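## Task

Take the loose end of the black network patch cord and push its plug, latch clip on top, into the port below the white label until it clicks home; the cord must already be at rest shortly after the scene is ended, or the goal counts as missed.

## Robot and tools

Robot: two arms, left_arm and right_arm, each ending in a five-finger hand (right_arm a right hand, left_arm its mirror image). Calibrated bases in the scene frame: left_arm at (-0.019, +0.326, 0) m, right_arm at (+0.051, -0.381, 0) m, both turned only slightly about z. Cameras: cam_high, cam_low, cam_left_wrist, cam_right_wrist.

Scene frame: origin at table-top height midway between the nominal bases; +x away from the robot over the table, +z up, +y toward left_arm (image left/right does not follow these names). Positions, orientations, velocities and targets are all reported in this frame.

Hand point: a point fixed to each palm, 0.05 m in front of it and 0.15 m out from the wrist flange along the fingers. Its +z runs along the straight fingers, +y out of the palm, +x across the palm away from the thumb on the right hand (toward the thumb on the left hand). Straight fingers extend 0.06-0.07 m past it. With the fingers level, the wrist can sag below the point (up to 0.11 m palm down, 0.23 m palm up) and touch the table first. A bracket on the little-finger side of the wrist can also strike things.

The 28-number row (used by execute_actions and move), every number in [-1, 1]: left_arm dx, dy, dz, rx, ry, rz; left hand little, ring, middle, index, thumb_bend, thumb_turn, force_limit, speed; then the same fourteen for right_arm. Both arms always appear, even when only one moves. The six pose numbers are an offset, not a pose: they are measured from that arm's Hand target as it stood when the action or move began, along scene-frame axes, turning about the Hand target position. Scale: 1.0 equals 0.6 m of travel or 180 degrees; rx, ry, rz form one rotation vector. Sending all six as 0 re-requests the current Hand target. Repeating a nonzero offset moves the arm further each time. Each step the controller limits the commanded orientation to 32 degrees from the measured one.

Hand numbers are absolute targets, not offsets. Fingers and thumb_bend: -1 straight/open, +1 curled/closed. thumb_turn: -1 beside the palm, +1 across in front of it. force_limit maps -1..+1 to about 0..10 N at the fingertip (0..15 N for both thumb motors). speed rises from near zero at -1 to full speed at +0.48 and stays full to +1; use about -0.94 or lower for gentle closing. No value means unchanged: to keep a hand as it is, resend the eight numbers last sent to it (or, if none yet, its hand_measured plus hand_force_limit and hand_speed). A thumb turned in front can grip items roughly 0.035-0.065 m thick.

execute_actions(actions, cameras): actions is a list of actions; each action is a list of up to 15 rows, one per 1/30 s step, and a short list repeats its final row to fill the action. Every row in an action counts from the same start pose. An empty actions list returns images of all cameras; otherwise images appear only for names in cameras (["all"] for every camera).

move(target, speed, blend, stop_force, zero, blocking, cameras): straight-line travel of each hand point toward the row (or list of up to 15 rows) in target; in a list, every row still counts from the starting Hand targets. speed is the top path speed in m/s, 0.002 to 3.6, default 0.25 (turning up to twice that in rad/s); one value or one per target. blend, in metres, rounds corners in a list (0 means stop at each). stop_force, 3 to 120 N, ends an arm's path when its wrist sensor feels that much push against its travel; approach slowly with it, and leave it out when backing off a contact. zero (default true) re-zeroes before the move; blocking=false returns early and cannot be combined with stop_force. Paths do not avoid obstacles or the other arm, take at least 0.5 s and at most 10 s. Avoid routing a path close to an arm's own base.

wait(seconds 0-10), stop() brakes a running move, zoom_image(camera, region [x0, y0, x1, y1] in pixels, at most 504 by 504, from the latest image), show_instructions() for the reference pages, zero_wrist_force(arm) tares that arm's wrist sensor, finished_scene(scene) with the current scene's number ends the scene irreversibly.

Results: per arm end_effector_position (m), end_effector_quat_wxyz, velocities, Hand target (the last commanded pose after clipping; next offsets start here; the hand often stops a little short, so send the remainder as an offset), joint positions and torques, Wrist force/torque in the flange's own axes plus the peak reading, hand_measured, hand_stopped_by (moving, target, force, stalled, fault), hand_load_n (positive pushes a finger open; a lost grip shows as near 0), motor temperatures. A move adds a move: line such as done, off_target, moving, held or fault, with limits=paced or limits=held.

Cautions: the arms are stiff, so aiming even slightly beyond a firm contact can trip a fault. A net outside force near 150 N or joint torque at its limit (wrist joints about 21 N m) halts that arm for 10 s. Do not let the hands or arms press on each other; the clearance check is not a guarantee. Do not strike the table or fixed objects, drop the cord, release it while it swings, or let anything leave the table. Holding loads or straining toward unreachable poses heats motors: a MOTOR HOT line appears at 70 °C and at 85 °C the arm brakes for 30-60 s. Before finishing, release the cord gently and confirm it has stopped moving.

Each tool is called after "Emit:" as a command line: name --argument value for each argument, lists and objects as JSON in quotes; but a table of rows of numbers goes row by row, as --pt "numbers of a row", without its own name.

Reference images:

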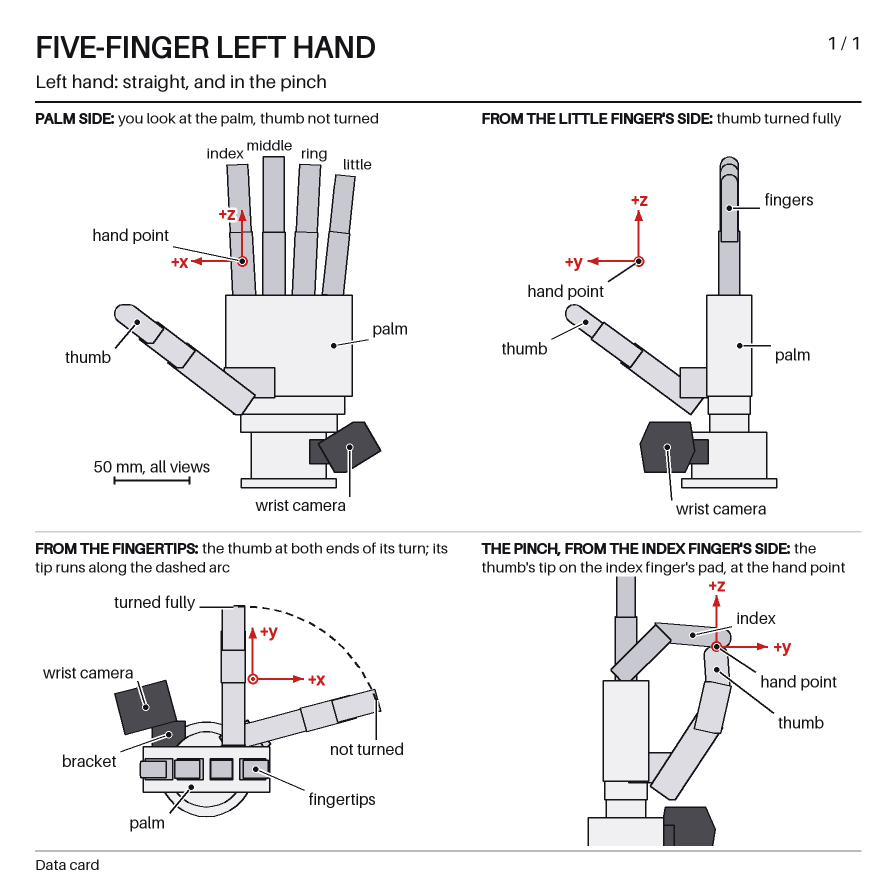

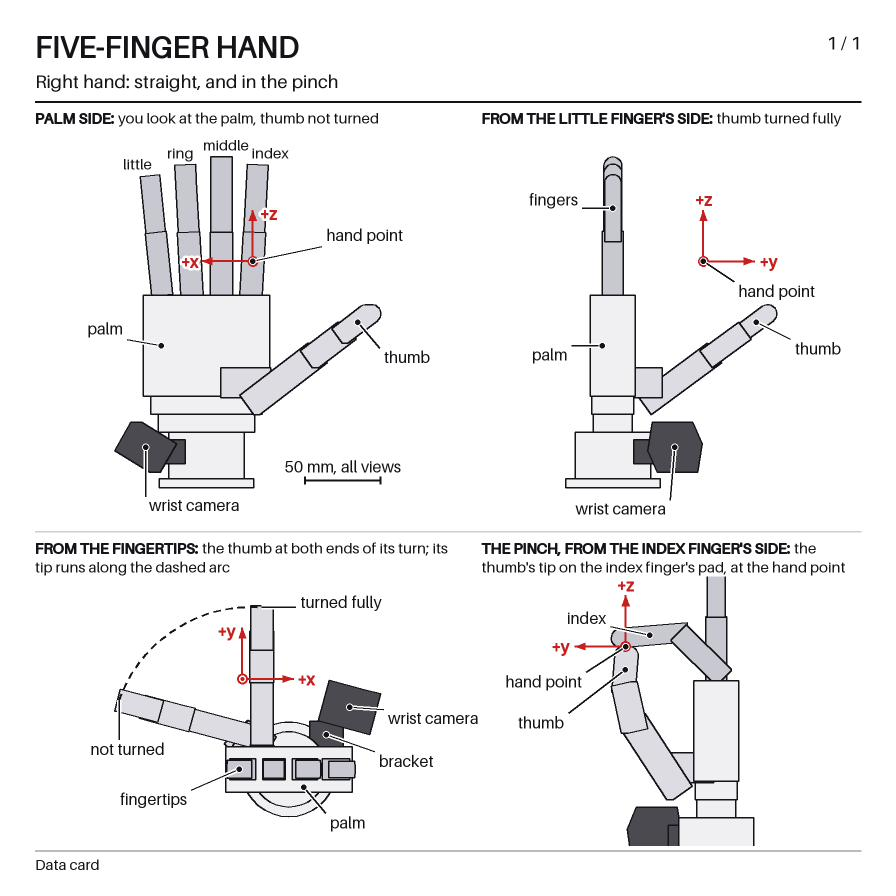

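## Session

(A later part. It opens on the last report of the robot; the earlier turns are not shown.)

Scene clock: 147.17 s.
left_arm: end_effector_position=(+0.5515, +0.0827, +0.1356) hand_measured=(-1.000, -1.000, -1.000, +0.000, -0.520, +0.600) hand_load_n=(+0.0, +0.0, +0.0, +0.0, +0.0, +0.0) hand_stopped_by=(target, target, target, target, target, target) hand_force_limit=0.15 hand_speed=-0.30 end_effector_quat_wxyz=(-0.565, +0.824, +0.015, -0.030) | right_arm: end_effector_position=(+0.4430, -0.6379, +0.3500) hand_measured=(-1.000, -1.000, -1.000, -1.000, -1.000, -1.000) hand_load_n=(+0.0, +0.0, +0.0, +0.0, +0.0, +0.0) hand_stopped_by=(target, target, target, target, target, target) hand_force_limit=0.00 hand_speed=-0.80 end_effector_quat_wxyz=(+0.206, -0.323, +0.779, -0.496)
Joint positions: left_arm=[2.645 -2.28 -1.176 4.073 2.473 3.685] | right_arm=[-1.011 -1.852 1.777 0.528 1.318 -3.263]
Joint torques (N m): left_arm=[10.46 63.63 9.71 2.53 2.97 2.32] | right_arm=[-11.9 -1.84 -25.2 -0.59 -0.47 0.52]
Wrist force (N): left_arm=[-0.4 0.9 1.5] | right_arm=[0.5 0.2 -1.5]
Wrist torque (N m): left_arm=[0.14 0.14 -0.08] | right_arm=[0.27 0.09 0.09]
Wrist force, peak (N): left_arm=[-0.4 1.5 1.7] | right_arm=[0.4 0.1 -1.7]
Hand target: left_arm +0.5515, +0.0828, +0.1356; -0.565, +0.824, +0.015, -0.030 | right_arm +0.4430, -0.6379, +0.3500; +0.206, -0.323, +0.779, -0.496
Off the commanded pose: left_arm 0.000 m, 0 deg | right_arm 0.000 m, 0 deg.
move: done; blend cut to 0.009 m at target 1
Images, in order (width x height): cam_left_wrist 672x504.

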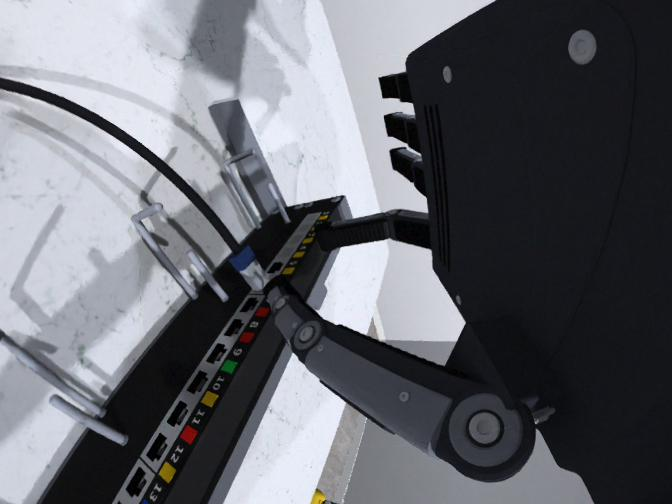

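Emit:
move --target '[0.0,0.0,-0.0872,0,0,0,-1,-1,-1,0.0,-0.52,0.6,0.15,-0.3,0,0,0,0,0,0,-1,-1,-1,-1,-1,-1,0.0,-0.8]' --speed 0.05 --stop_force 5 --cameras '["cam_left_wrist"]'

Emit:
zoom_image --camera "cam_left_wrist" --region '[270, 200, 370, 300]'

Scene clock: 149.50 s.
left_arm: end_effector_position=(+0.5515, +0.0828, +0.0833) hand_measured=(-1.000, -1.000, -1.000, +0.000, -0.520, +0.600) hand_load_n=(+0.0, +0.0, -0.5, +0.0, +0.0, +0.0) hand_stopped_by=(target, target, target, target, target, target) hand_force_limit=0.15 hand_speed=-0.30 end_effector_quat_wxyz=(-0.565, +0.824, +0.015, -0.030) | right_arm: end_effector_position=(+0.4430, -0.6379, +0.3500) hand_measured=(-1.000, -1.000, -1.000, -1.000, -1.000, -1.000) hand_load_n=(+0.0, +0.0, +0.0, +0.0, +0.5, +0.0) hand_stopped_by=(target, target, target, target, target, target) hand_force_limit=0.00 hand_speed=-0.80 end_effector_quat_wxyz=(+0.206, -0.323, +0.779, -0.496)
Joint positions: left_arm=[2.645 -2.327 -1.235 4.18 2.473 3.685] | right_arm=[-1.011 -1.852 1.777 0.528 1.318 -3.263]
Joint torques (N m): left_arm=[9.44 44.37 10.36 2.26 2.9 1.87] | right_arm=[-12.41 -2.5 -25.98 -0.45 -0.56 0.23]
Wrist force (N): left_arm=[-0.6 0.7 1.5] | right_arm=[0.6 0.2 -1.3]
Wrist torque (N m): left_arm=[0.15 0.17 -0.09] | right_arm=[0.26 0.06 0.11]
Wrist force, peak (N): left_arm=[-0.6 1.1 1.5] | right_arm=[0.2 0.0 -1.7]
Hand target: left_arm +0.5515, +0.0828, +0.0833; -0.565, +0.824, +0.015, -0.030 | right_arm +0.4430, -0.6379, +0.3500; +0.206, -0.323, +0.779, -0.496
Off the commanded pose: left_arm 0.000 m, 0 deg | right_arm 0.000 m, 0 deg.
move: done
Images, in order (width x height): cam_left_wrist 672x504.

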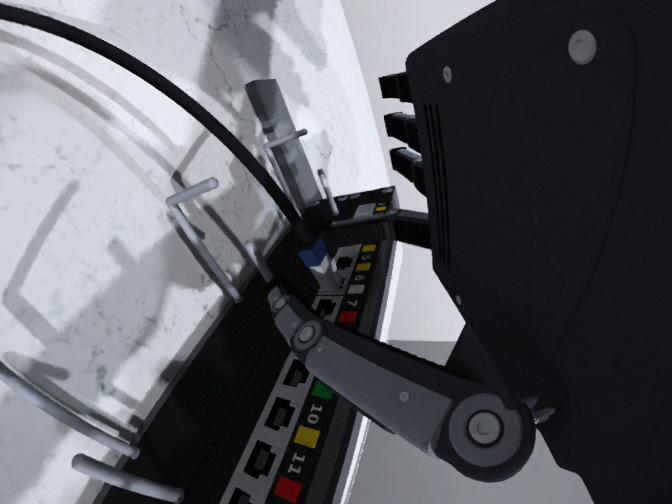

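Scaled by 5.040 from the camera's 672x504 image, which has a finer 960x720 frame.

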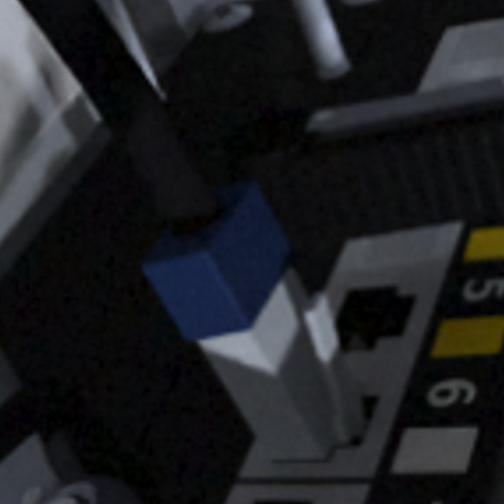

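Emit:
zoom_image --camera "cam_left_wrist" --region '[296, 232, 352, 302]'

Scaled by 7.200 from the camera's 672x504 image, which has a finer 960x720 frame.

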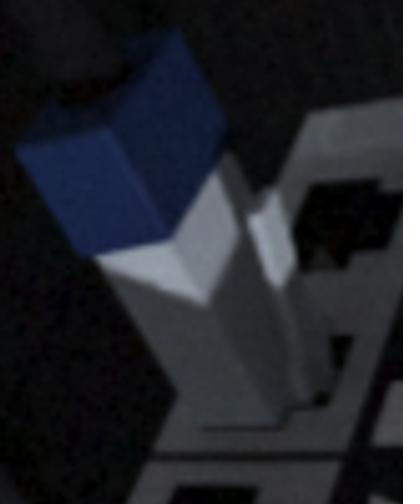

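Emit:
move --pt "0.0 0.0 0.0 0 0 0 -1 -1 -1 0.10 -0.32 0.6 0.15 -0.5 0 0 0 0 0 0 -1 -1 -1 -1 -1 -1 0.0 -0.8" --pt "0.0 0.0 0.0 0 0 0 -1 -1 -1 0.10 -0.10 0.6 0.0 -0.9 0 0 0 0 0 0 -1 -1 -1 -1 -1 -1 0.0 -0.8" --cameras '["cam_left_wrist"]'

Emit:
zoom_image --camera "cam_left_wrist" --region '[296, 232, 352, 302]'

Scene clock: 151.73 s.
left_arm: end_effector_position=(+0.5515, +0.0828, +0.0833) hand_measured=(-1.000, -1.000, -1.000, +0.100, -0.220, +0.600) hand_load_n=(+0.0, +0.0, +0.0, +5.5, +7.0, +0.0) hand_stopped_by=(target, target, target, target, force, target) hand_force_limit=0.00 hand_speed=-0.90 end_effector_quat_wxyz=(-0.565, +0.824, +0.015, -0.030) | right_arm: end_effector_position=(+0.4430, -0.6379, +0.3500) hand_measured=(-1.000, -1.000, -1.000, -1.000, -1.000, -1.000) hand_load_n=(+0.0, +0.0, +0.0, +0.0, +0.0, +0.0) hand_stopped_by=(target, target, target, target, target, target) hand_force_limit=0.00 hand_speed=-0.80 end_effector_quat_wxyz=(+0.206, -0.323, +0.779, -0.496)
Joint positions: left_arm=[2.645 -2.327 -1.235 4.18 2.473 3.685] | right_arm=[-1.011 -1.852 1.777 0.528 1.318 -3.263]
Joint torques (N m): left_arm=[7.79 46.58 12.99 1.2 1.97 1.99] | right_arm=[-11.35 -3.26 -25.69 -0.67 -0.41 0.38]
Wrist force (N): left_arm=[0.0 1.3 1.0] | right_arm=[0.5 0.1 -1.2]
Wrist torque (N m): left_arm=[0.20 0.15 -0.09] | right_arm=[0.23 0.07 0.10]
Wrist force, peak (N): left_arm=[-0.7 0.9 1.7] | right_arm=[0.7 0.3 -1.7]
Hand target: left_arm +0.5515, +0.0828, +0.0833; -0.565, +0.824, +0.015, -0.030 | right_arm +0.4430, -0.6379, +0.3500; +0.206, -0.323, +0.779, -0.496
Off the commanded pose: left_arm 0.000 m, 0 deg | right_arm 0.000 m, 0 deg.
move: done
Images, in order (width x height): cam_left_wrist 672x504.

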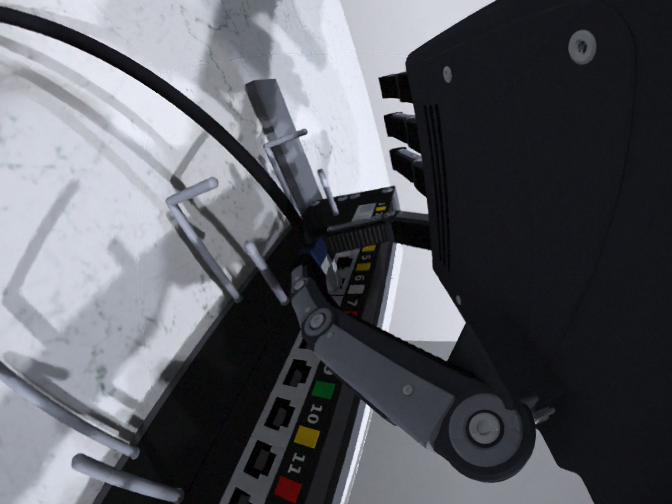

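Scaled by 7.200 from the camera's 672x504 image, which has a finer 960x720 frame.

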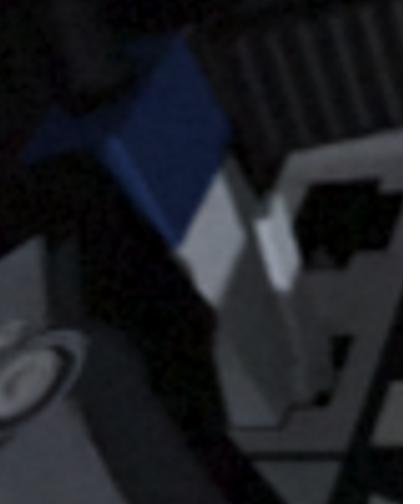

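Emit:
move --target '[0.0,0.0025,0.0065,0,0,0,-1,-1,-1,0.10,-0.10,0.6,0.0,-0.9,0,0,0,0,0,0,-1,-1,-1,-1,-1,-1,0.0,-0.8]' --speed 0.02 --cameras '[]'

Emit:
execute_actions --actions '[]' --cameras '["cam_left_wrist"]'

Emit:
zoom_image --camera "cam_left_wrist" --region '[296, 232, 352, 302]'

Scene clock: 152.53 s.
left_arm: end_effector_position=(+0.5515, +0.0842, +0.0869) hand_measured=(-1.000, -1.000, -1.000, +0.100, -0.220, +0.600) hand_load_n=(+0.0, -0.5, +0.0, +5.0, +8.0, -3.0) hand_stopped_by=(target, target, target, target, force, target) hand_force_limit=0.00 hand_speed=-0.90 end_effector_quat_wxyz=(-0.565, +0.824, +0.015, -0.030) | right_arm: end_effector_position=(+0.4430, -0.6379, +0.3500) hand_measured=(-1.000, -1.000, -1.000, -1.000, -1.000, -1.000) hand_load_n=(+0.0, +0.0, +0.0, +0.0, +0.0, +0.0) hand_stopped_by=(target, target, target, target, target, target) hand_force_limit=0.00 hand_speed=-0.80 end_effector_quat_wxyz=(+0.206, -0.323, +0.779, -0.496)
Joint positions: left_arm=[2.647 -2.321 -1.236 4.176 2.474 3.687] | right_arm=[-1.011 -1.852 1.777 0.528 1.318 -3.263]
Joint torques (N m): left_arm=[10.53 67.1 12.05 -1.02 3.82 1.87] | right_arm=[-11.82 -3.13 -25.13 -0.51 -0.4 0.32]
Wrist force (N): left_arm=[-0.8 4.6 0.2] | right_arm=[0.6 0.2 -1.4]
Wrist torque (N m): left_arm=[0.18 0.19 -0.07] | right_arm=[0.27 0.06 0.11]
Wrist force, peak (N): left_arm=[-1.0 5.3 0.5] | right_arm=[0.7 0.2 -1.5]
Hand target: left_arm +0.5515, +0.0843, +0.0872; -0.565, +0.824, +0.015, -0.030 | right_arm +0.4430, -0.6379, +0.3500; +0.206, -0.323, +0.779, -0.496
Off the commanded pose: left_arm 0.000 m, 0 deg | right_arm 0.000 m, 0 deg.
move: done
No camera images: "cameras" was empty.

Scene clock: 152.53 s.
left_arm: end_effector_position=(+0.5515, +0.0842, +0.0869) hand_measured=(-1.000, -1.000, -1.000, +0.100, -0.220, +0.600) hand_load_n=(+0.0, -0.5, +0.0, +5.0, +8.0, -3.0) hand_stopped_by=(target, target, target, target, force, target) hand_force_limit=0.00 hand_speed=-0.90 end_effector_quat_wxyz=(-0.565, +0.824, +0.015, -0.030) | right_arm: end_effector_position=(+0.4430, -0.6379, +0.3500) hand_measured=(-1.000, -1.000, -1.000, -1.000, -1.000, -1.000) hand_load_n=(+0.0, +0.0, +0.0, +0.0, +0.0, +0.0) hand_stopped_by=(target, target, target, target, target, target) hand_force_limit=0.00 hand_speed=-0.80 end_effector_quat_wxyz=(+0.206, -0.323, +0.779, -0.496)
Joint positions: left_arm=[2.647 -2.321 -1.236 4.176 2.474 3.687] | right_arm=[-1.011 -1.852 1.777 0.528 1.318 -3.263]
Joint velocities: within noise
Joint torques (N m): left_arm=[10.53 67.1 12.05 -1.02 3.82 1.87] | right_arm=[-11.82 -3.13 -25.13 -0.51 -0.4 0.32]
Motor temperatures (°C): left_arm=[30 33 36 38 40 36] | right_arm=[33 30 33 36 37 39]
Wrist force (N): left_arm=[-0.8 4.6 0.2] | right_arm=[0.6 0.2 -1.4]
Wrist torque (N m): left_arm=[0.18 0.19 -0.07] | right_arm=[0.27 0.06 0.11]
Wrist force, peak (N): left_arm=[-0.8 4.6 0.2] | right_arm=[0.6 0.2 -1.4]
Hand target: left_arm +0.5515, +0.0843, +0.0872; -0.565, +0.824, +0.015, -0.030 | right_arm +0.4430, -0.6379, +0.3500; +0.206, -0.323, +0.779, -0.496
Off the commanded pose: left_arm 0.000 m, 0 deg | right_arm 0.000 m, 0 deg.
Images, in order (width x height): cam_left_wrist 672x504.

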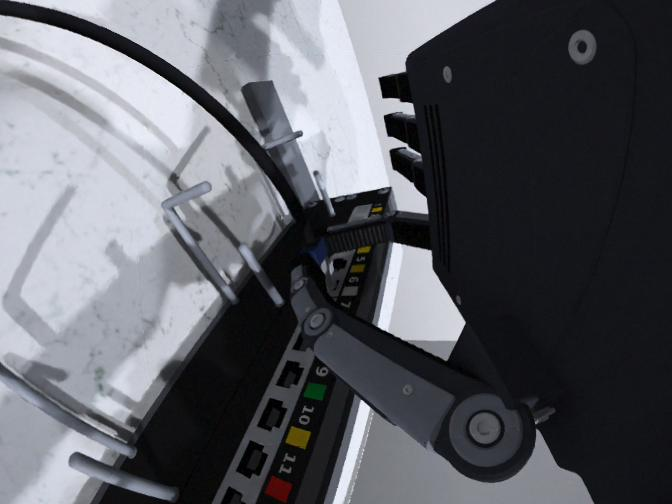

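Scaled by 7.200 from the camera's 672x504 image, which has a finer 960x720 frame.

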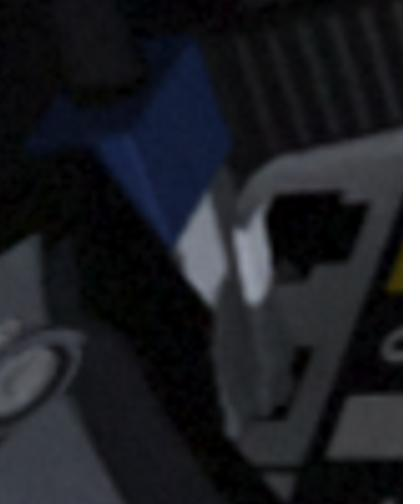

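Emit:
move --pt "0.00333 0.00028 -0.00083 0 0 0 -1 -1 -1 0.10 -0.10 0.6 0.0 -0.9 0 0 0 0 0 0 -1 -1 -1 -1 -1 -1 0.0 -0.8" --pt "0.00333 0.00278 -0.00083 0 0 0 -1 -1 -1 0.10 -0.10 0.6 0.0 -0.9 0 0 0 0 0 0 -1 -1 -1 -1 -1 -1 0.0 -0.8" --pt "0.00333 -0.00222 -0.00083 0 0 0 -1 -1 -1 0.10 -0.10 0.6 0.0 -0.9 0 0 0 0 0 0 -1 -1 -1 -1 -1 -1 0.0 -0.8" --pt "0.00417 0.00033 -0.00167 0 0 0 -1 -1 -1 0.10 -0.10 0.6 0.0 -0.9 0 0 0 0 0 0 -1 -1 -1 -1 -1 -1 0.0 -0.8" --pt "0.00417 0.00283 -0.00167 0 0 0 -1 -1 -1 0.10 -0.10 0.6 0.0 -0.9 0 0 0 0 0 0 -1 -1 -1 -1 -1 -1 0.0 -0.8" --pt "0.00417 -0.00217 -0.00167 0 0 0 -1 -1 -1 0.10 -0.10 0.6 0.0 -0.9 0 0 0 0 0 0 -1 -1 -1 -1 -1 -1 0.0 -0.8" --pt "0.005 0.00043 -0.00083 0 0 0 -1 -1 -1 0.10 -0.10 0.6 0.0 -0.9 0 0 0 0 0 0 -1 -1 -1 -1 -1 -1 0.0 -0.8" --speed 0.015 --cameras '["cam_left_wrist"]'

Emit:
zoom_image --camera "cam_left_wrist" --region '[296, 232, 352, 302]'

Scene clock: 155.33 s.
left_arm: end_effector_position=(+0.5544, +0.0842, +0.0865) hand_measured=(-1.000, -1.000, -1.000, +0.100, -0.220, +0.600) hand_load_n=(+0.0, +0.0, +0.0, +4.5, +5.5, -2.0) hand_stopped_by=(target, target, target, target, force, target) hand_force_limit=0.00 hand_speed=-0.90 end_effector_quat_wxyz=(-0.565, +0.824, +0.015, -0.030) end_effector_velocity=(+0.001, +0.003, +0.002) end_effector_angular_velocity=(+0.000, +0.000, -0.001) | right_arm: end_effector_position=(+0.4430, -0.6379, +0.3500) hand_measured=(-1.000, -1.000, -1.000, -1.000, -1.000, -1.000) hand_load_n=(+0.0, +0.0, +0.0, +0.0, +0.0, +0.0) hand_stopped_by=(target, target, target, target, target, target) hand_force_limit=0.00 hand_speed=-0.80 end_effector_quat_wxyz=(+0.206, -0.323, +0.779, -0.496)
Joint positions: left_arm=[2.649 -2.327 -1.227 4.175 2.476 3.689] | right_arm=[-1.011 -1.852 1.777 0.528 1.318 -3.263]
Joint velocities: left_arm=[0.004 0.005 -0.005 0.003 0.004 0.003] | right_arm=[within noise]
Joint torques (N m): left_arm=[12.58 64.8 12.81 2.9 4.34 1.89] | right_arm=[-12.46 -2.3 -26.11 -0.69 -0.59 0.22]
Wrist force (N): left_arm=[-4.0 2.9 -1.0] | right_arm=[0.6 0.2 -1.1]
Wrist torque (N m): left_arm=[0.15 0.18 -0.07] | right_arm=[0.25 0.06 0.10]
Wrist force, peak (N): left_arm=[-10.2 6.4 -10.5] | right_arm=[0.7 0.4 -1.5]
Hand target: left_arm +0.5545, +0.0845, +0.0867; -0.565, +0.824, +0.015, -0.030 | right_arm +0.4430, -0.6379, +0.3500; +0.206, -0.323, +0.779, -0.496
Off the commanded pose: left_arm 0.000 m, 0 deg | right_arm 0.000 m, 0 deg.
move: done
Images, in order (width x height): cam_left_wrist 672x504.

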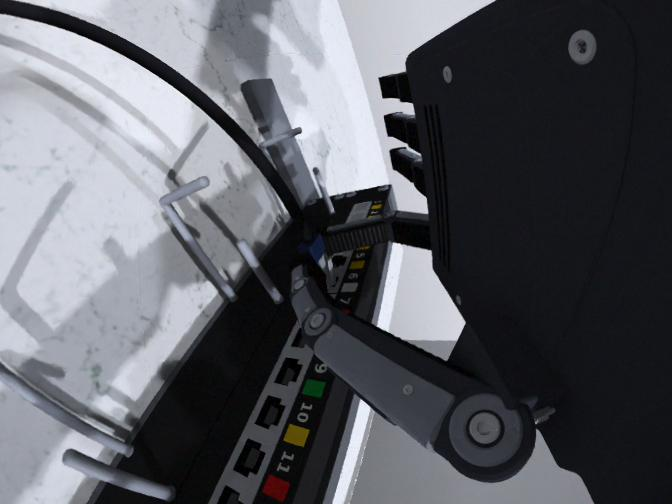

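Scaled by 7.200 from the camera's 672x504 image, which has a finer 960x720 frame.

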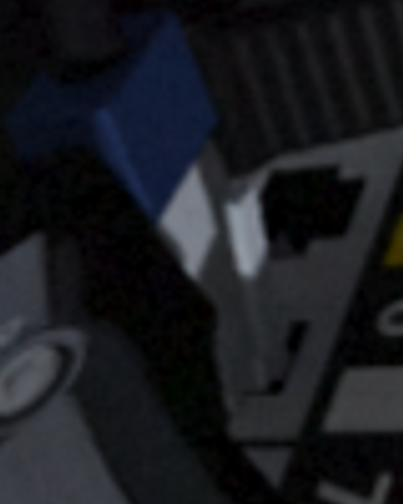

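Emit:
move --pt "0.0 0.0 0.0 0 0 0 -1 -1 -1 0.0 -0.45 0.6 0.0 -0.3 0 0 0 0 0 0 -1 -1 -1 -1 -1 -1 0.0 -0.8" --pt "-0.005 -0.00283 -0.00567 0 0 0 -1 -1 -1 0.0 -0.451 0.6 0.0 -0.3 0 0 0 0 0 0 -1 -1 -1 -1 -1 -1 0.0 -0.8" --speed 0.03 --cameras '["cam_left_wrist"]'

Emit:
zoom_image --camera "cam_left_wrist" --region '[296, 232, 352, 302]'

Scene clock: 157.93 s.
left_arm: end_effector_position=(+0.5515, +0.0828, +0.0833) hand_measured=(-1.000, -1.000, -1.000, +0.000, -0.452, +0.600) hand_load_n=(+0.0, +0.0, +0.0, +0.0, +0.0, +0.0) hand_stopped_by=(target, target, target, target, target, target) hand_force_limit=0.00 hand_speed=-0.30 end_effector_quat_wxyz=(-0.565, +0.824, +0.015, -0.030) | right_arm: end_effector_position=(+0.4430, -0.6379, +0.3500) hand_measured=(-1.000, -1.000, -1.000, -1.000, -1.000, -1.000) hand_load_n=(+0.0, +0.0, +0.0, +0.0, +0.0, +0.0) hand_stopped_by=(target, target, target, target, target, target) hand_force_limit=0.00 hand_speed=-0.80 end_effector_quat_wxyz=(+0.206, -0.323, +0.779, -0.496)
Joint positions: left_arm=[2.645 -2.327 -1.235 4.18 2.473 3.685] | right_arm=[-1.011 -1.852 1.777 0.528 1.318 -3.263]
Joint torques (N m): left_arm=[-10.58 45.25 10.74 2.4 -1.18 -1.87] | right_arm=[-12.7 -2.26 -26 -0.46 -0.4 0.12]
Wrist force (N): left_arm=[-0.6 0.7 1.4] | right_arm=[0.5 0.3 -1.1]
Wrist torque (N m): left_arm=[0.12 0.16 0.11] | right_arm=[0.25 0.07 0.10]
Wrist force, peak (N): left_arm=[-5.3 5.4 -2.6] | right_arm=[0.5 0.3 -1.7]
Hand target: left_arm +0.5515, +0.0828, +0.0833; -0.565, +0.824, +0.015, -0.030 | right_arm +0.4430, -0.6379, +0.3500; +0.206, -0.323, +0.779, -0.496
Off the commanded pose: left_arm 0.000 m, 0 deg | right_arm 0.000 m, 0 deg.
move: done
Images, in order (width x height): cam_left_wrist 672x504.

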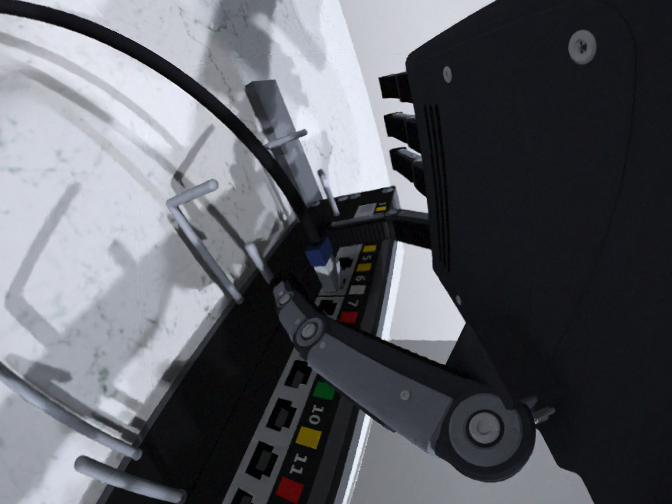

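Scaled by 7.200 from the camera's 672x504 image, which has a finer 960x720 frame.

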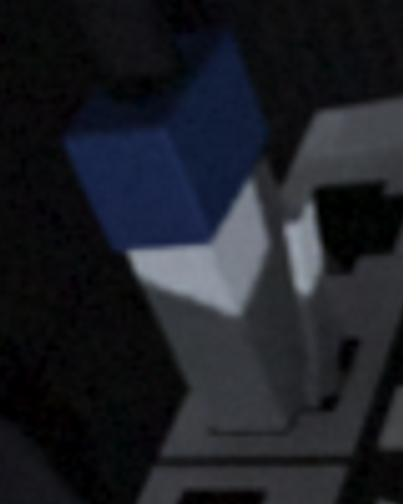

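Emit:
move --pt "0.0 0.0 0.0 0 0 0 -1 -1 -1 0.10 -0.33 0.7 0.15 -0.5 0 0 0 0 0 0 -1 -1 -1 -1 -1 -1 0.0 -0.8" --pt "0.0 0.0 0.0 0 0 0 -1 -1 -1 0.10 -0.10 0.7 0.35 -0.9 0 0 0 0 0 0 -1 -1 -1 -1 -1 -1 0.0 -0.8" --cameras '["cam_left_wrist"]'

Emit:
zoom_image --camera "cam_left_wrist" --region '[296, 232, 352, 302]'

Scene clock: 160.07 s.
left_arm: end_effector_position=(+0.5515, +0.0828, +0.0833) hand_measured=(-1.000, -1.000, -1.000, +0.100, -0.216, +0.700) hand_load_n=(+0.0, +0.0, +0.0, +6.5, +10.0, -2.0) hand_stopped_by=(target, target, target, target, force, target) hand_force_limit=0.35 hand_speed=-0.90 end_effector_quat_wxyz=(-0.565, +0.824, +0.015, -0.030) | right_arm: end_effector_position=(+0.4430, -0.6379, +0.3500) hand_measured=(-1.000, -1.000, -1.000, -1.000, -1.000, -1.000) hand_load_n=(+0.0, +0.0, +0.0, +0.0, +0.0, +0.0) hand_stopped_by=(target, target, target, target, target, target) hand_force_limit=0.00 hand_speed=-0.80 end_effector_quat_wxyz=(+0.206, -0.323, +0.779, -0.496)
Joint positions: left_arm=[2.645 -2.327 -1.235 4.18 2.473 3.685] | right_arm=[-1.011 -1.852 1.777 0.528 1.318 -3.263]
Joint torques (N m): left_arm=[-9.86 47.17 13.19 1.27 0.61 -1.54] | right_arm=[-12.66 -2.02 -24.91 -0.56 -0.32 0.44]
Wrist force (N): left_arm=[-1.1 1.9 -0.4] | right_arm=[0.2 -0.1 -1.2]
Wrist torque (N m): left_arm=[0.19 0.16 0.11] | right_arm=[0.22 0.11 0.08]
Wrist force, peak (N): left_arm=[-1.3 2.9 -0.1] | right_arm=[0.9 0.4 -1.4]
Hand target: left_arm +0.5515, +0.0828, +0.0833; -0.565, +0.824, +0.015, -0.030 | right_arm +0.4430, -0.6379, +0.3500; +0.206, -0.323, +0.779, -0.496
Off the commanded pose: left_arm 0.000 m, 0 deg | right_arm 0.000 m, 0 deg.
move: done
Images, in order (width x height): cam_left_wrist 672x504.

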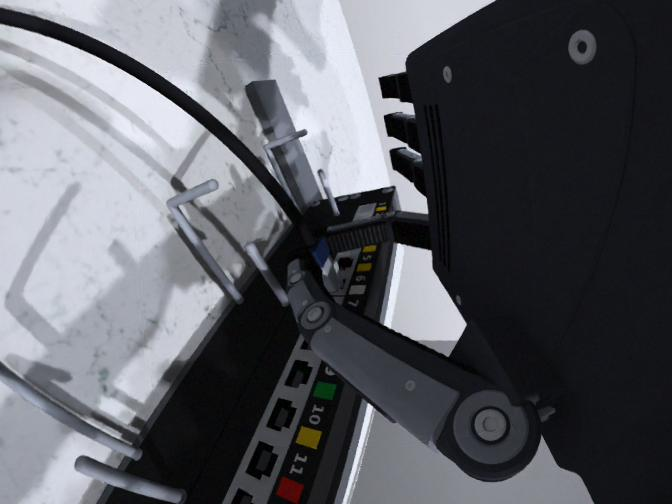

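Scaled by 7.200 from the camera's 672x504 image, which has a finer 960x720 frame.

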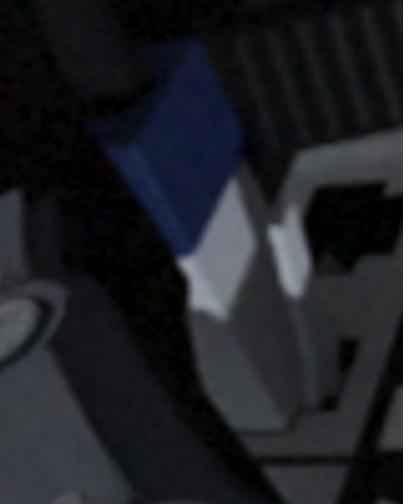

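Emit:
move --target '[0.0,0.0004,0.0028,0,0,0,-1,-1,-1,0.10,-0.10,0.7,0.35,-0.9,0,0,0,0,0,0,-1,-1,-1,-1,-1,-1,0.0,-0.8]' --speed 0.02 --cameras '["cam_left_wrist"]'

Emit:
zoom_image --camera "cam_left_wrist" --region '[296, 232, 352, 302]'

Scene clock: 160.97 s.
left_arm: end_effector_position=(+0.5515, +0.0830, +0.0849) hand_measured=(-1.000, -1.000, -1.000, +0.100, -0.216, +0.700) hand_load_n=(+0.0, +0.0, +0.0, +7.5, +8.5, -2.5) hand_stopped_by=(target, target, target, target, force, target) hand_force_limit=0.35 hand_speed=-0.90 end_effector_quat_wxyz=(-0.565, +0.824, +0.015, -0.030) | right_arm: end_effector_position=(+0.4430, -0.6379, +0.3500) hand_measured=(-1.000, -1.000, -1.000, -1.000, -1.000, -1.000) hand_load_n=(+0.0, +0.0, +0.0, +0.0, +0.0, +0.0) hand_stopped_by=(target, target, target, target, target, target) hand_force_limit=0.00 hand_speed=-0.80 end_effector_quat_wxyz=(+0.206, -0.323, +0.779, -0.496)
Joint positions: left_arm=[2.645 -2.325 -1.234 4.178 2.473 3.685] | right_arm=[-1.011 -1.852 1.777 0.528 1.318 -3.263]
Joint torques (N m): left_arm=[9.65 64.91 26.76 -0.75 3.9 1.86] | right_arm=[-12.66 -3.38 -24.65 -0.52 -0.5 0.42]
Wrist force (N): left_arm=[-2.1 3.2 1.8] | right_arm=[0.3 0.1 -1.2]
Wrist torque (N m): left_arm=[0.21 0.16 0.07] | right_arm=[0.24 0.10 0.08]
Wrist force, peak (N): left_arm=[-2.0 4.1 2.2] | right_arm=[0.7 0.0 -1.5]
Hand target: left_arm +0.5515, +0.0831, +0.0850; -0.565, +0.824, +0.015, -0.030 | right_arm +0.4430, -0.6379, +0.3500; +0.206, -0.323, +0.779, -0.496
Off the commanded pose: left_arm 0.000 m, 0 deg | right_arm 0.000 m, 0 deg.
move: done
Images, in order (width x height): cam_left_wrist 672x504.

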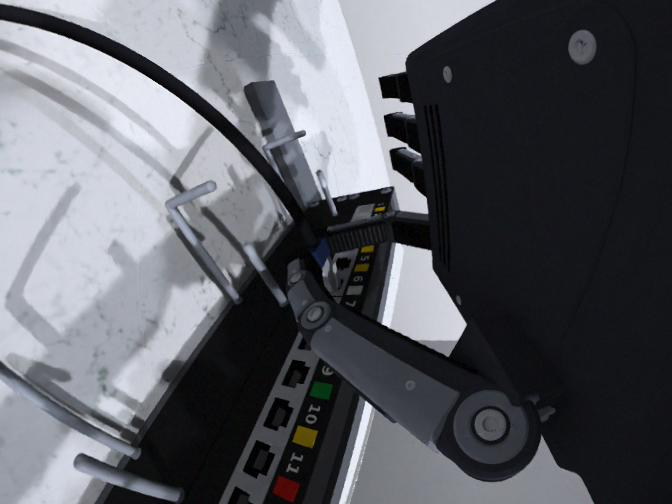

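Scaled by 7.200 from the camera's 672x504 image, which has a finer 960x720 frame.

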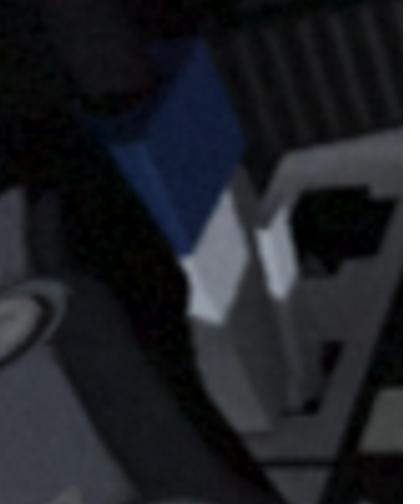

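Emit:
move --target '[0.006,0.0006,0.0,0,0,0,-1,-1,-1,0.10,-0.10,0.7,0.35,-0.9,0,0,0,0,0,0,-1,-1,-1,-1,-1,-1,0.0,-0.8]' --speed 0.006 --stop_force 10 --cameras '["cam_left_wrist"]'

Emit:
zoom_image --camera "cam_left_wrist" --region '[296, 232, 352, 302]'

Scene clock: 162.57 s.
left_arm: end_effector_position=(+0.5551, +0.0834, +0.0850) hand_measured=(-1.000, -1.000, -1.000, +0.100, -0.216, +0.700) hand_load_n=(+0.0, +0.0, +0.0, +7.5, +6.5, -5.5) hand_stopped_by=(target, target, target, target, force, target) hand_force_limit=0.35 hand_speed=-0.90 end_effector_quat_wxyz=(-0.565, +0.824, +0.015, -0.030) | right_arm: end_effector_position=(+0.4430, -0.6379, +0.3500) hand_measured=(-1.000, -1.000, -1.000, -1.000, -1.000, -1.000) hand_load_n=(+0.5, +0.0, +0.0, +0.0, +0.0, +0.0) hand_stopped_by=(target, target, target, target, target, target) hand_force_limit=0.00 hand_speed=-0.80 end_effector_quat_wxyz=(+0.206, -0.323, +0.779, -0.496)
Joint positions: left_arm=[2.648 -2.331 -1.224 4.175 2.476 3.688] | right_arm=[-1.011 -1.852 1.777 0.528 1.318 -3.263]
Joint torques (N m): left_arm=[12.39 45.79 28.69 0.37 5.12 1.62] | right_arm=[-11.39 -2.47 -25.51 -0.57 -0.61 0.26]
Wrist force (N): left_arm=[-7.8 2.4 1.0] | right_arm=[0.7 0.3 -1.5]
Wrist torque (N m): left_arm=[0.17 0.18 -0.06] | right_arm=[0.30 0.06 0.11]
Wrist force, peak (N): left_arm=[-8.6 3.9 1.7] | right_arm=[0.4 0.4 -1.6]
Hand target: left_arm +0.5551, +0.0834, +0.0850; -0.565, +0.824, +0.015, -0.030 | right_arm +0.4430, -0.6379, +0.3500; +0.206, -0.323, +0.779, -0.496
Off the commanded pose: left_arm 0.000 m, 0 deg | right_arm 0.000 m, 0 deg.
move: done
Images, in order (width x height): cam_left_wrist 672x504.

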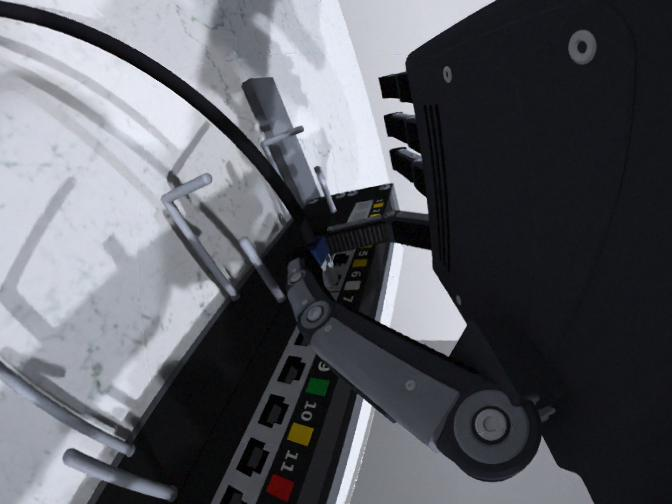

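Scaled by 7.200 from the camera's 672x504 image, which has a finer 960x720 frame.

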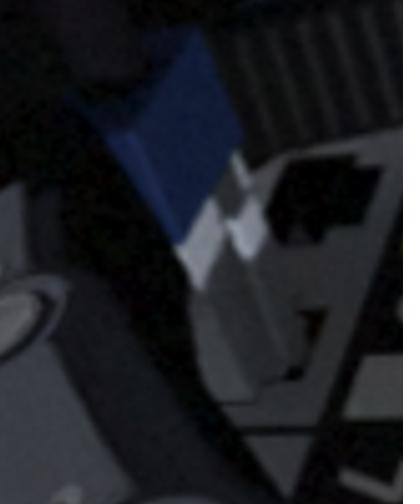

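Emit:
move --target '[0.006,0.0006,0.0,0,0,0,-1,-1,-1,0.10,-0.10,0.7,0.35,-0.9,0,0,0,0,0,0,-1,-1,-1,-1,-1,-1,0.0,-0.8]' --speed 0.006 --stop_force 10 --cameras '["cam_left_wrist"]'

Emit:
zoom_image --camera "cam_left_wrist" --region '[296, 232, 352, 302]'

Scene clock: 164.13 s.
left_arm: end_effector_position=(+0.5587, +0.0838, +0.0850) hand_measured=(-1.000, -1.000, -1.000, +0.100, -0.216, +0.700) hand_load_n=(+0.0, +0.0, +0.0, +4.5, +4.0, -5.5) hand_stopped_by=(target, target, target, target, force, target) hand_force_limit=0.35 hand_speed=-0.90 end_effector_quat_wxyz=(-0.565, +0.824, +0.015, -0.030) | right_arm: end_effector_position=(+0.4430, -0.6379, +0.3500) hand_measured=(-1.000, -1.000, -1.000, -1.000, -1.000, -1.000) hand_load_n=(+0.0, +0.0, +0.0, +0.0, +0.0, +0.0) hand_stopped_by=(target, target, target, target, target, target) hand_force_limit=0.00 hand_speed=-0.80 end_effector_quat_wxyz=(+0.206, -0.323, +0.779, -0.496)
Joint positions: left_arm=[2.651 -2.336 -1.214 4.173 2.478 3.691] | right_arm=[-1.011 -1.852 1.777 0.528 1.318 -3.263]
Joint torques (N m): left_arm=[13.85 45.45 28.54 0.04 4.9 1.63] | right_arm=[-12.08 -1.96 -25.08 -0.33 -0.45 0.31]
Wrist force (N): left_arm=[-7.2 3.3 -0.2] | right_arm=[0.8 0.3 -1.1]
Wrist torque (N m): left_arm=[0.16 0.18 -0.08] | right_arm=[0.26 0.03 0.12]
Wrist force, peak (N): left_arm=[-8.5 3.9 1.6] | right_arm=[0.2 0.2 -1.6]
Hand target: left_arm +0.5587, +0.0838, +0.0850; -0.565, +0.824, +0.015, -0.030 | right_arm +0.4430, -0.6379, +0.3500; +0.206, -0.323, +0.779, -0.496
Off the commanded pose: left_arm 0.000 m, 0 deg | right_arm 0.000 m, 0 deg.
move: done
Images, in order (width x height): cam_left_wrist 672x504.

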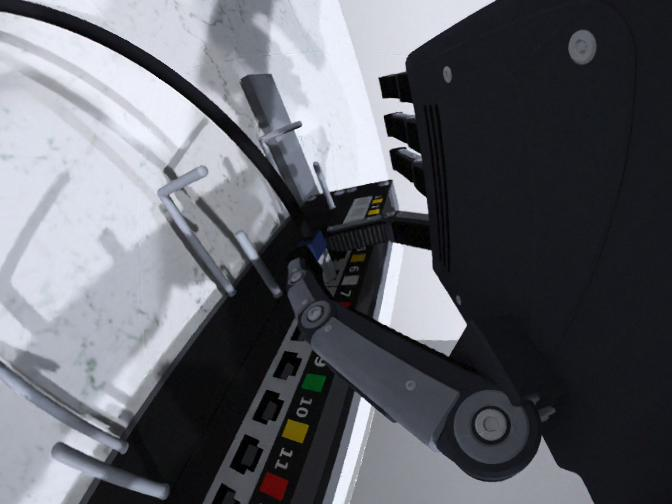

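Scaled by 7.200 from the camera's 672x504 image, which has a finer 960x720 frame.

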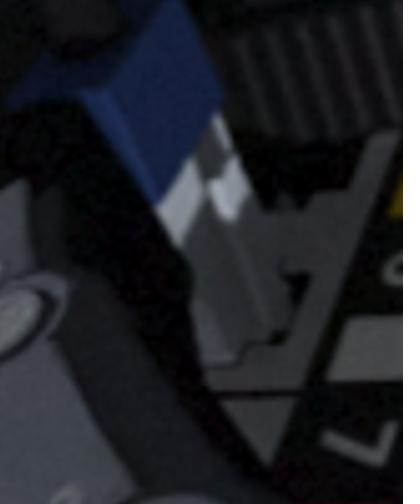

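Emit:
move --pt "0.0 0.0 0.0 0 0 0 -1 -1 -1 0.0 -0.45 0.7 0.0 -0.3 0 0 0 0 0 0 -1 -1 -1 -1 -1 -1 0.0 -0.8" --pt "-0.01 -0.0008 -0.0008 0 0 0 -1 -1 -1 0.0 -0.451 0.7 0.0 -0.3 0 0 0 0 0 0 -1 -1 -1 -1 -1 -1 0.0 -0.8" --speed 0.03 --cameras '["cam_left_wrist"]'

Emit:
zoom_image --camera "cam_left_wrist" --region '[296, 232, 352, 302]'

Scene clock: 166.60 s.
left_arm: end_effector_position=(+0.5527, +0.0833, +0.0845) hand_measured=(-1.000, -1.000, -1.000, +0.000, -0.452, +0.700) hand_load_n=(+0.0, +0.0, +0.0, +0.0, +0.0, +0.0) hand_stopped_by=(target, target, target, target, target, target) hand_force_limit=0.00 hand_speed=-0.30 end_effector_quat_wxyz=(-0.565, +0.824, +0.015, -0.030) | right_arm: end_effector_position=(+0.4430, -0.6379, +0.3500) hand_measured=(-1.000, -1.000, -1.000, -1.000, -1.000, -1.000) hand_load_n=(+0.0, +0.0, +0.0, +0.0, +0.0, +0.0) hand_stopped_by=(target, target, target, target, target, target) hand_force_limit=0.00 hand_speed=-0.80 end_effector_quat_wxyz=(+0.206, -0.323, +0.779, -0.496)
Joint positions: left_arm=[2.646 -2.327 -1.232 4.178 2.474 3.686] | right_arm=[-1.011 -1.852 1.777 0.528 1.318 -3.263]
Joint torques (N m): left_arm=[-10.52 65.59 10.87 2.18 -1.31 -1.98] | right_arm=[-11.98 -2.55 -25.01 -0.39 -0.64 0.23]
Wrist force (N): left_arm=[-0.7 0.8 1.3] | right_arm=[0.6 0.4 -1.1]
Wrist torque (N m): left_arm=[0.15 0.17 0.10] | right_arm=[0.28 0.06 0.11]
Wrist force, peak (N): left_arm=[-7.5 3.1 -0.4] | right_arm=[1.0 0.1 -1.5]
Hand target: left_arm +0.5527, +0.0833, +0.0845; -0.565, +0.824, +0.015, -0.030 | right_arm +0.4430, -0.6379, +0.3500; +0.206, -0.323, +0.779, -0.496
Off the commanded pose: left_arm 0.000 m, 0 deg | right_arm 0.000 m, 0 deg.
move: done
Images, in order (width x height): cam_left_wrist 672x504.

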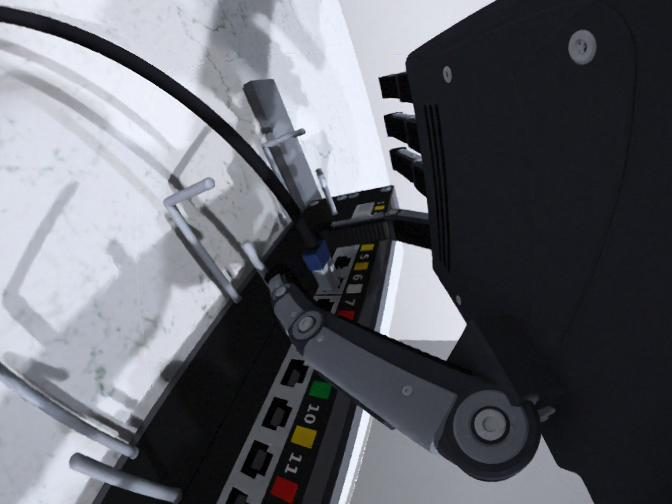

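Scaled by 7.200 from the camera's 672x504 image, which has a finer 960x720 frame.

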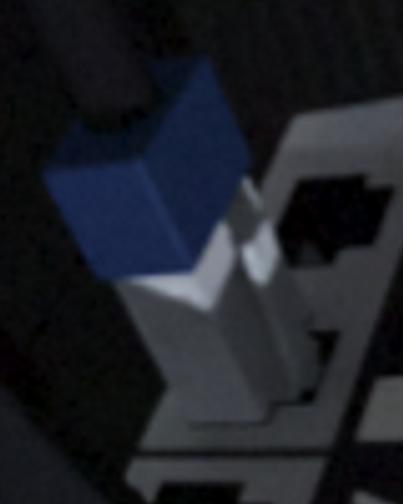

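Emit:
move --pt "0.0 0.0 0.0 0 0 0 -1 -1 -1 0.10 -0.33 0.7 0.5 -0.5 0 0 0 0 0 0 -1 -1 -1 -1 -1 -1 0.0 -0.8" --pt "0.0 0.0 0.0 0 0 0 -1 -1 -1 0.10 -0.08 0.7 0.7 -0.8 0 0 0 0 0 0 -1 -1 -1 -1 -1 -1 0.0 -0.8" --cameras '["cam_left_wrist"]'

Emit:
zoom_image --camera "cam_left_wrist" --region '[296, 232, 352, 302]'

Scene clock: 168.03 s.
left_arm: end_effector_position=(+0.5527, +0.0833, +0.0845) hand_measured=(-1.000, -1.000, -1.000, +0.100, -0.206, +0.700) hand_load_n=(+0.0, +0.0, +0.0, +6.5, +14.0, -0.5) hand_stopped_by=(target, target, target, target, force, target) hand_force_limit=0.70 hand_speed=-0.80 end_effector_quat_wxyz=(-0.565, +0.824, +0.015, -0.030) | right_arm: end_effector_position=(+0.4430, -0.6379, +0.3500) hand_measured=(-1.000, -1.000, -1.000, -1.000, -1.000, -1.000) hand_load_n=(+0.0, +0.0, +0.0, +0.0, -0.5, -0.5) hand_stopped_by=(target, target, target, target, target, target) hand_force_limit=0.00 hand_speed=-0.80 end_effector_quat_wxyz=(+0.206, -0.323, +0.779, -0.496)
Joint positions: left_arm=[2.646 -2.327 -1.232 4.178 2.474 3.686] | right_arm=[-1.011 -1.852 1.777 0.528 1.318 -3.263]
Joint torques (N m): left_arm=[-7.04 64.2 14.75 1.14 -0.38 -1.92] | right_arm=[-12.47 -2.69 -25.1 -0.49 -0.54 0.1]
Wrist force (N): left_arm=[-0.5 4.9 -1.8] | right_arm=[0.5 0.1 -1.3]
Wrist torque (N m): left_arm=[0.21 0.14 0.10] | right_arm=[0.24 0.08 0.10]
Wrist force, peak (N): left_arm=[-0.5 5.7 -1.9] | right_arm=[0.3 0.3 -1.6]
Hand target: left_arm +0.5527, +0.0833, +0.0845; -0.565, +0.824, +0.015, -0.030 | right_arm +0.4430, -0.6379, +0.3500; +0.206, -0.323, +0.779, -0.496
Off the commanded pose: left_arm 0.000 m, 0 deg | right_arm 0.000 m, 0 deg.
move: done
Images, in order (width x height): cam_left_wrist 672x504.

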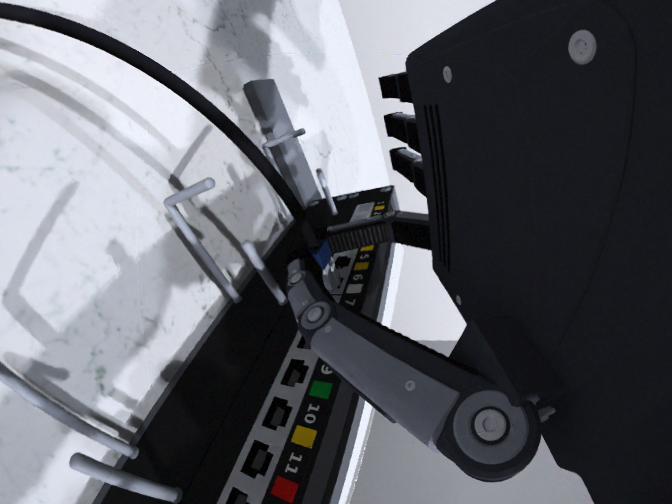

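Scaled by 7.200 from the camera's 672x504 image, which has a finer 960x720 frame.

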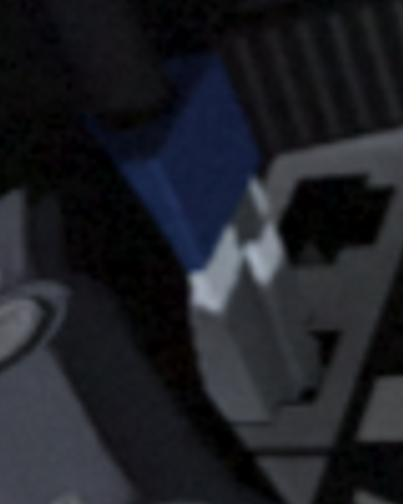

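Emit:
move --target '[0.006,0.0000,0.0005,0,0,0,-1,-1,-1,0.10,-0.08,0.7,0.7,-0.8,0,0,0,0,0,0,-1,-1,-1,-1,-1,-1,0.0,-0.8]' --speed 0.006 --stop_force 13 --cameras '["cam_left_wrist"]'

Emit:
zoom_image --camera "cam_left_wrist" --region '[296, 232, 352, 302]'

Scene clock: 169.60 s.
left_arm: end_effector_position=(+0.5563, +0.0833, +0.0848) hand_measured=(-1.000, -1.000, -1.000, +0.100, -0.206, +0.700) hand_load_n=(+0.0, +0.0, +0.0, +8.5, +7.5, -7.5) hand_stopped_by=(target, target, target, target, force, target) hand_force_limit=0.70 hand_speed=-0.80 end_effector_quat_wxyz=(-0.565, +0.824, +0.015, -0.030) | right_arm: end_effector_position=(+0.4430, -0.6379, +0.3500) hand_measured=(-1.000, -1.000, -1.000, -1.000, -1.000, -1.000) hand_load_n=(+0.0, +0.0, +0.0, +0.0, +0.0, -0.5) hand_stopped_by=(target, target, target, target, target, target) hand_force_limit=0.00 hand_speed=-0.80 end_effector_quat_wxyz=(+0.206, -0.323, +0.779, -0.496)
Joint positions: left_arm=[2.649 -2.333 -1.22 4.174 2.476 3.689] | right_arm=[-1.011 -1.852 1.777 0.528 1.318 -3.263]
Joint torques (N m): left_arm=[12.83 46.99 29.57 0.61 6.05 1.24] | right_arm=[-12.14 -3.03 -25.61 -0.33 -0.52 0.05]
Wrist force (N): left_arm=[-10.3 3.9 0.8] | right_arm=[0.4 0.4 -1.4]
Wrist torque (N m): left_arm=[0.17 0.18 -0.05] | right_arm=[0.30 0.10 0.09]
Wrist force, peak (N): left_arm=[-11.8 6.2 0.0] | right_arm=[0.5 0.4 -1.5]
Hand target: left_arm +0.5563, +0.0833, +0.0848; -0.565, +0.824, +0.015, -0.030 | right_arm +0.4430, -0.6379, +0.3500; +0.206, -0.323, +0.779, -0.496
Off the commanded pose: left_arm 0.000 m, 0 deg | right_arm 0.000 m, 0 deg.
move: done
Images, in order (width x height): cam_left_wrist 672x504.

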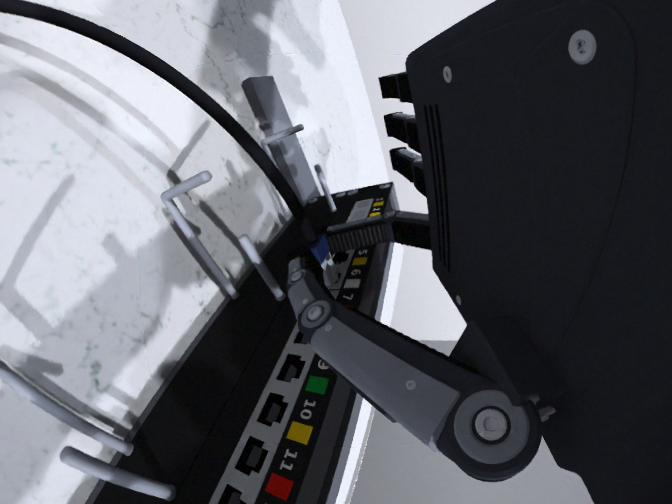

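Scaled by 7.200 from the camera's 672x504 image, which has a finer 960x720 frame.

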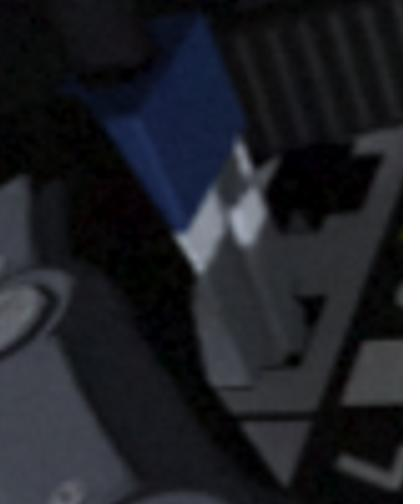

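Emit:
move --pt "0.0 0.0 0.0 0 0 0 -1 -1 -1 0.0 -0.46 0.85 0.0 -0.3 0 0 0 0 0 0 -1 -1 -1 -1 -1 -1 0.0 -0.8" --pt "-0.045 0.0 0.0 0 0 0 -1 -1 -1 0.0 -0.461 0.85 0.0 -0.3 0 0 0 0 0 0 -1 -1 -1 -1 -1 -1 0.0 -0.8" --speed 0.05 --cameras '["cam_left_wrist"]'

Emit:
zoom_image --camera "cam_left_wrist" --region '[280, 200, 400, 320]'

Scene clock: 171.97 s.
left_arm: end_effector_position=(+0.5293, +0.0833, +0.0848) hand_measured=(-1.000, -1.000, -1.000, +0.000, -0.462, +0.850) hand_load_n=(+0.0, +0.0, +0.0, +0.0, +0.0, +0.0) hand_stopped_by=(target, target, target, target, target, target) hand_force_limit=0.00 hand_speed=-0.30 end_effector_quat_wxyz=(-0.565, +0.824, +0.015, -0.030) | right_arm: end_effector_position=(+0.4430, -0.6379, +0.3500) hand_measured=(-1.000, -1.000, -1.000, -1.000, -1.000, -1.000) hand_load_n=(+0.0, +0.0, +0.0, -0.5, +0.0, -0.5) hand_stopped_by=(target, target, target, target, target, target) hand_force_limit=0.00 hand_speed=-0.80 end_effector_quat_wxyz=(+0.206, -0.323, +0.779, -0.496)
Joint positions: left_arm=[2.63 -2.287 -1.301 4.195 2.461 3.671] | right_arm=[-1.011 -1.852 1.777 0.528 1.318 -3.263]
Joint torques (N m): left_arm=[-10.57 62.73 10.02 2.4 -1.42 -2.07] | right_arm=[-11.37 -2.38 -25.35 -0.5 -0.45 -0.01]
Wrist force (N): left_arm=[-0.6 1.1 1.5] | right_arm=[0.5 0.3 -1.0]
Wrist torque (N m): left_arm=[0.19 0.17 0.09] | right_arm=[0.25 0.07 0.10]
Wrist force, peak (N): left_arm=[-10.7 4.7 0.9] | right_arm=[0.5 0.3 -1.6]
Hand target: left_arm +0.5293, +0.0833, +0.0848; -0.565, +0.824, +0.015, -0.030 | right_arm +0.4430, -0.6379, +0.3500; +0.206, -0.323, +0.779, -0.496
Off the commanded pose: left_arm 0.000 m, 0 deg | right_arm 0.000 m, 0 deg.
move: done
Images, in order (width x height): cam_left_wrist 672x504.

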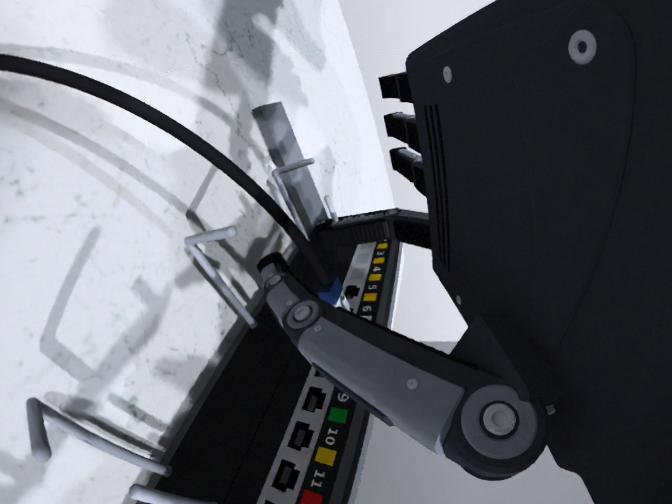

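Scaled by 4.200 from the camera's 672x504 image, which has a finer 960x720 frame.

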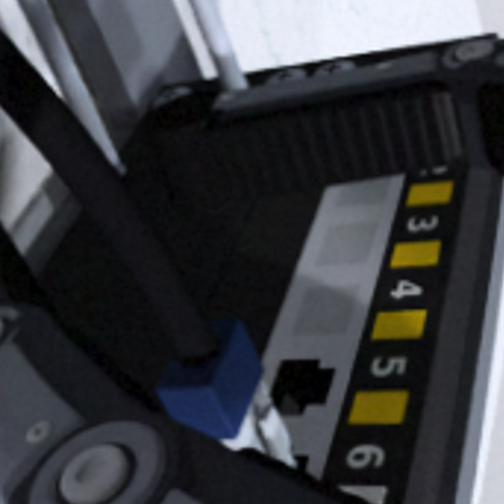

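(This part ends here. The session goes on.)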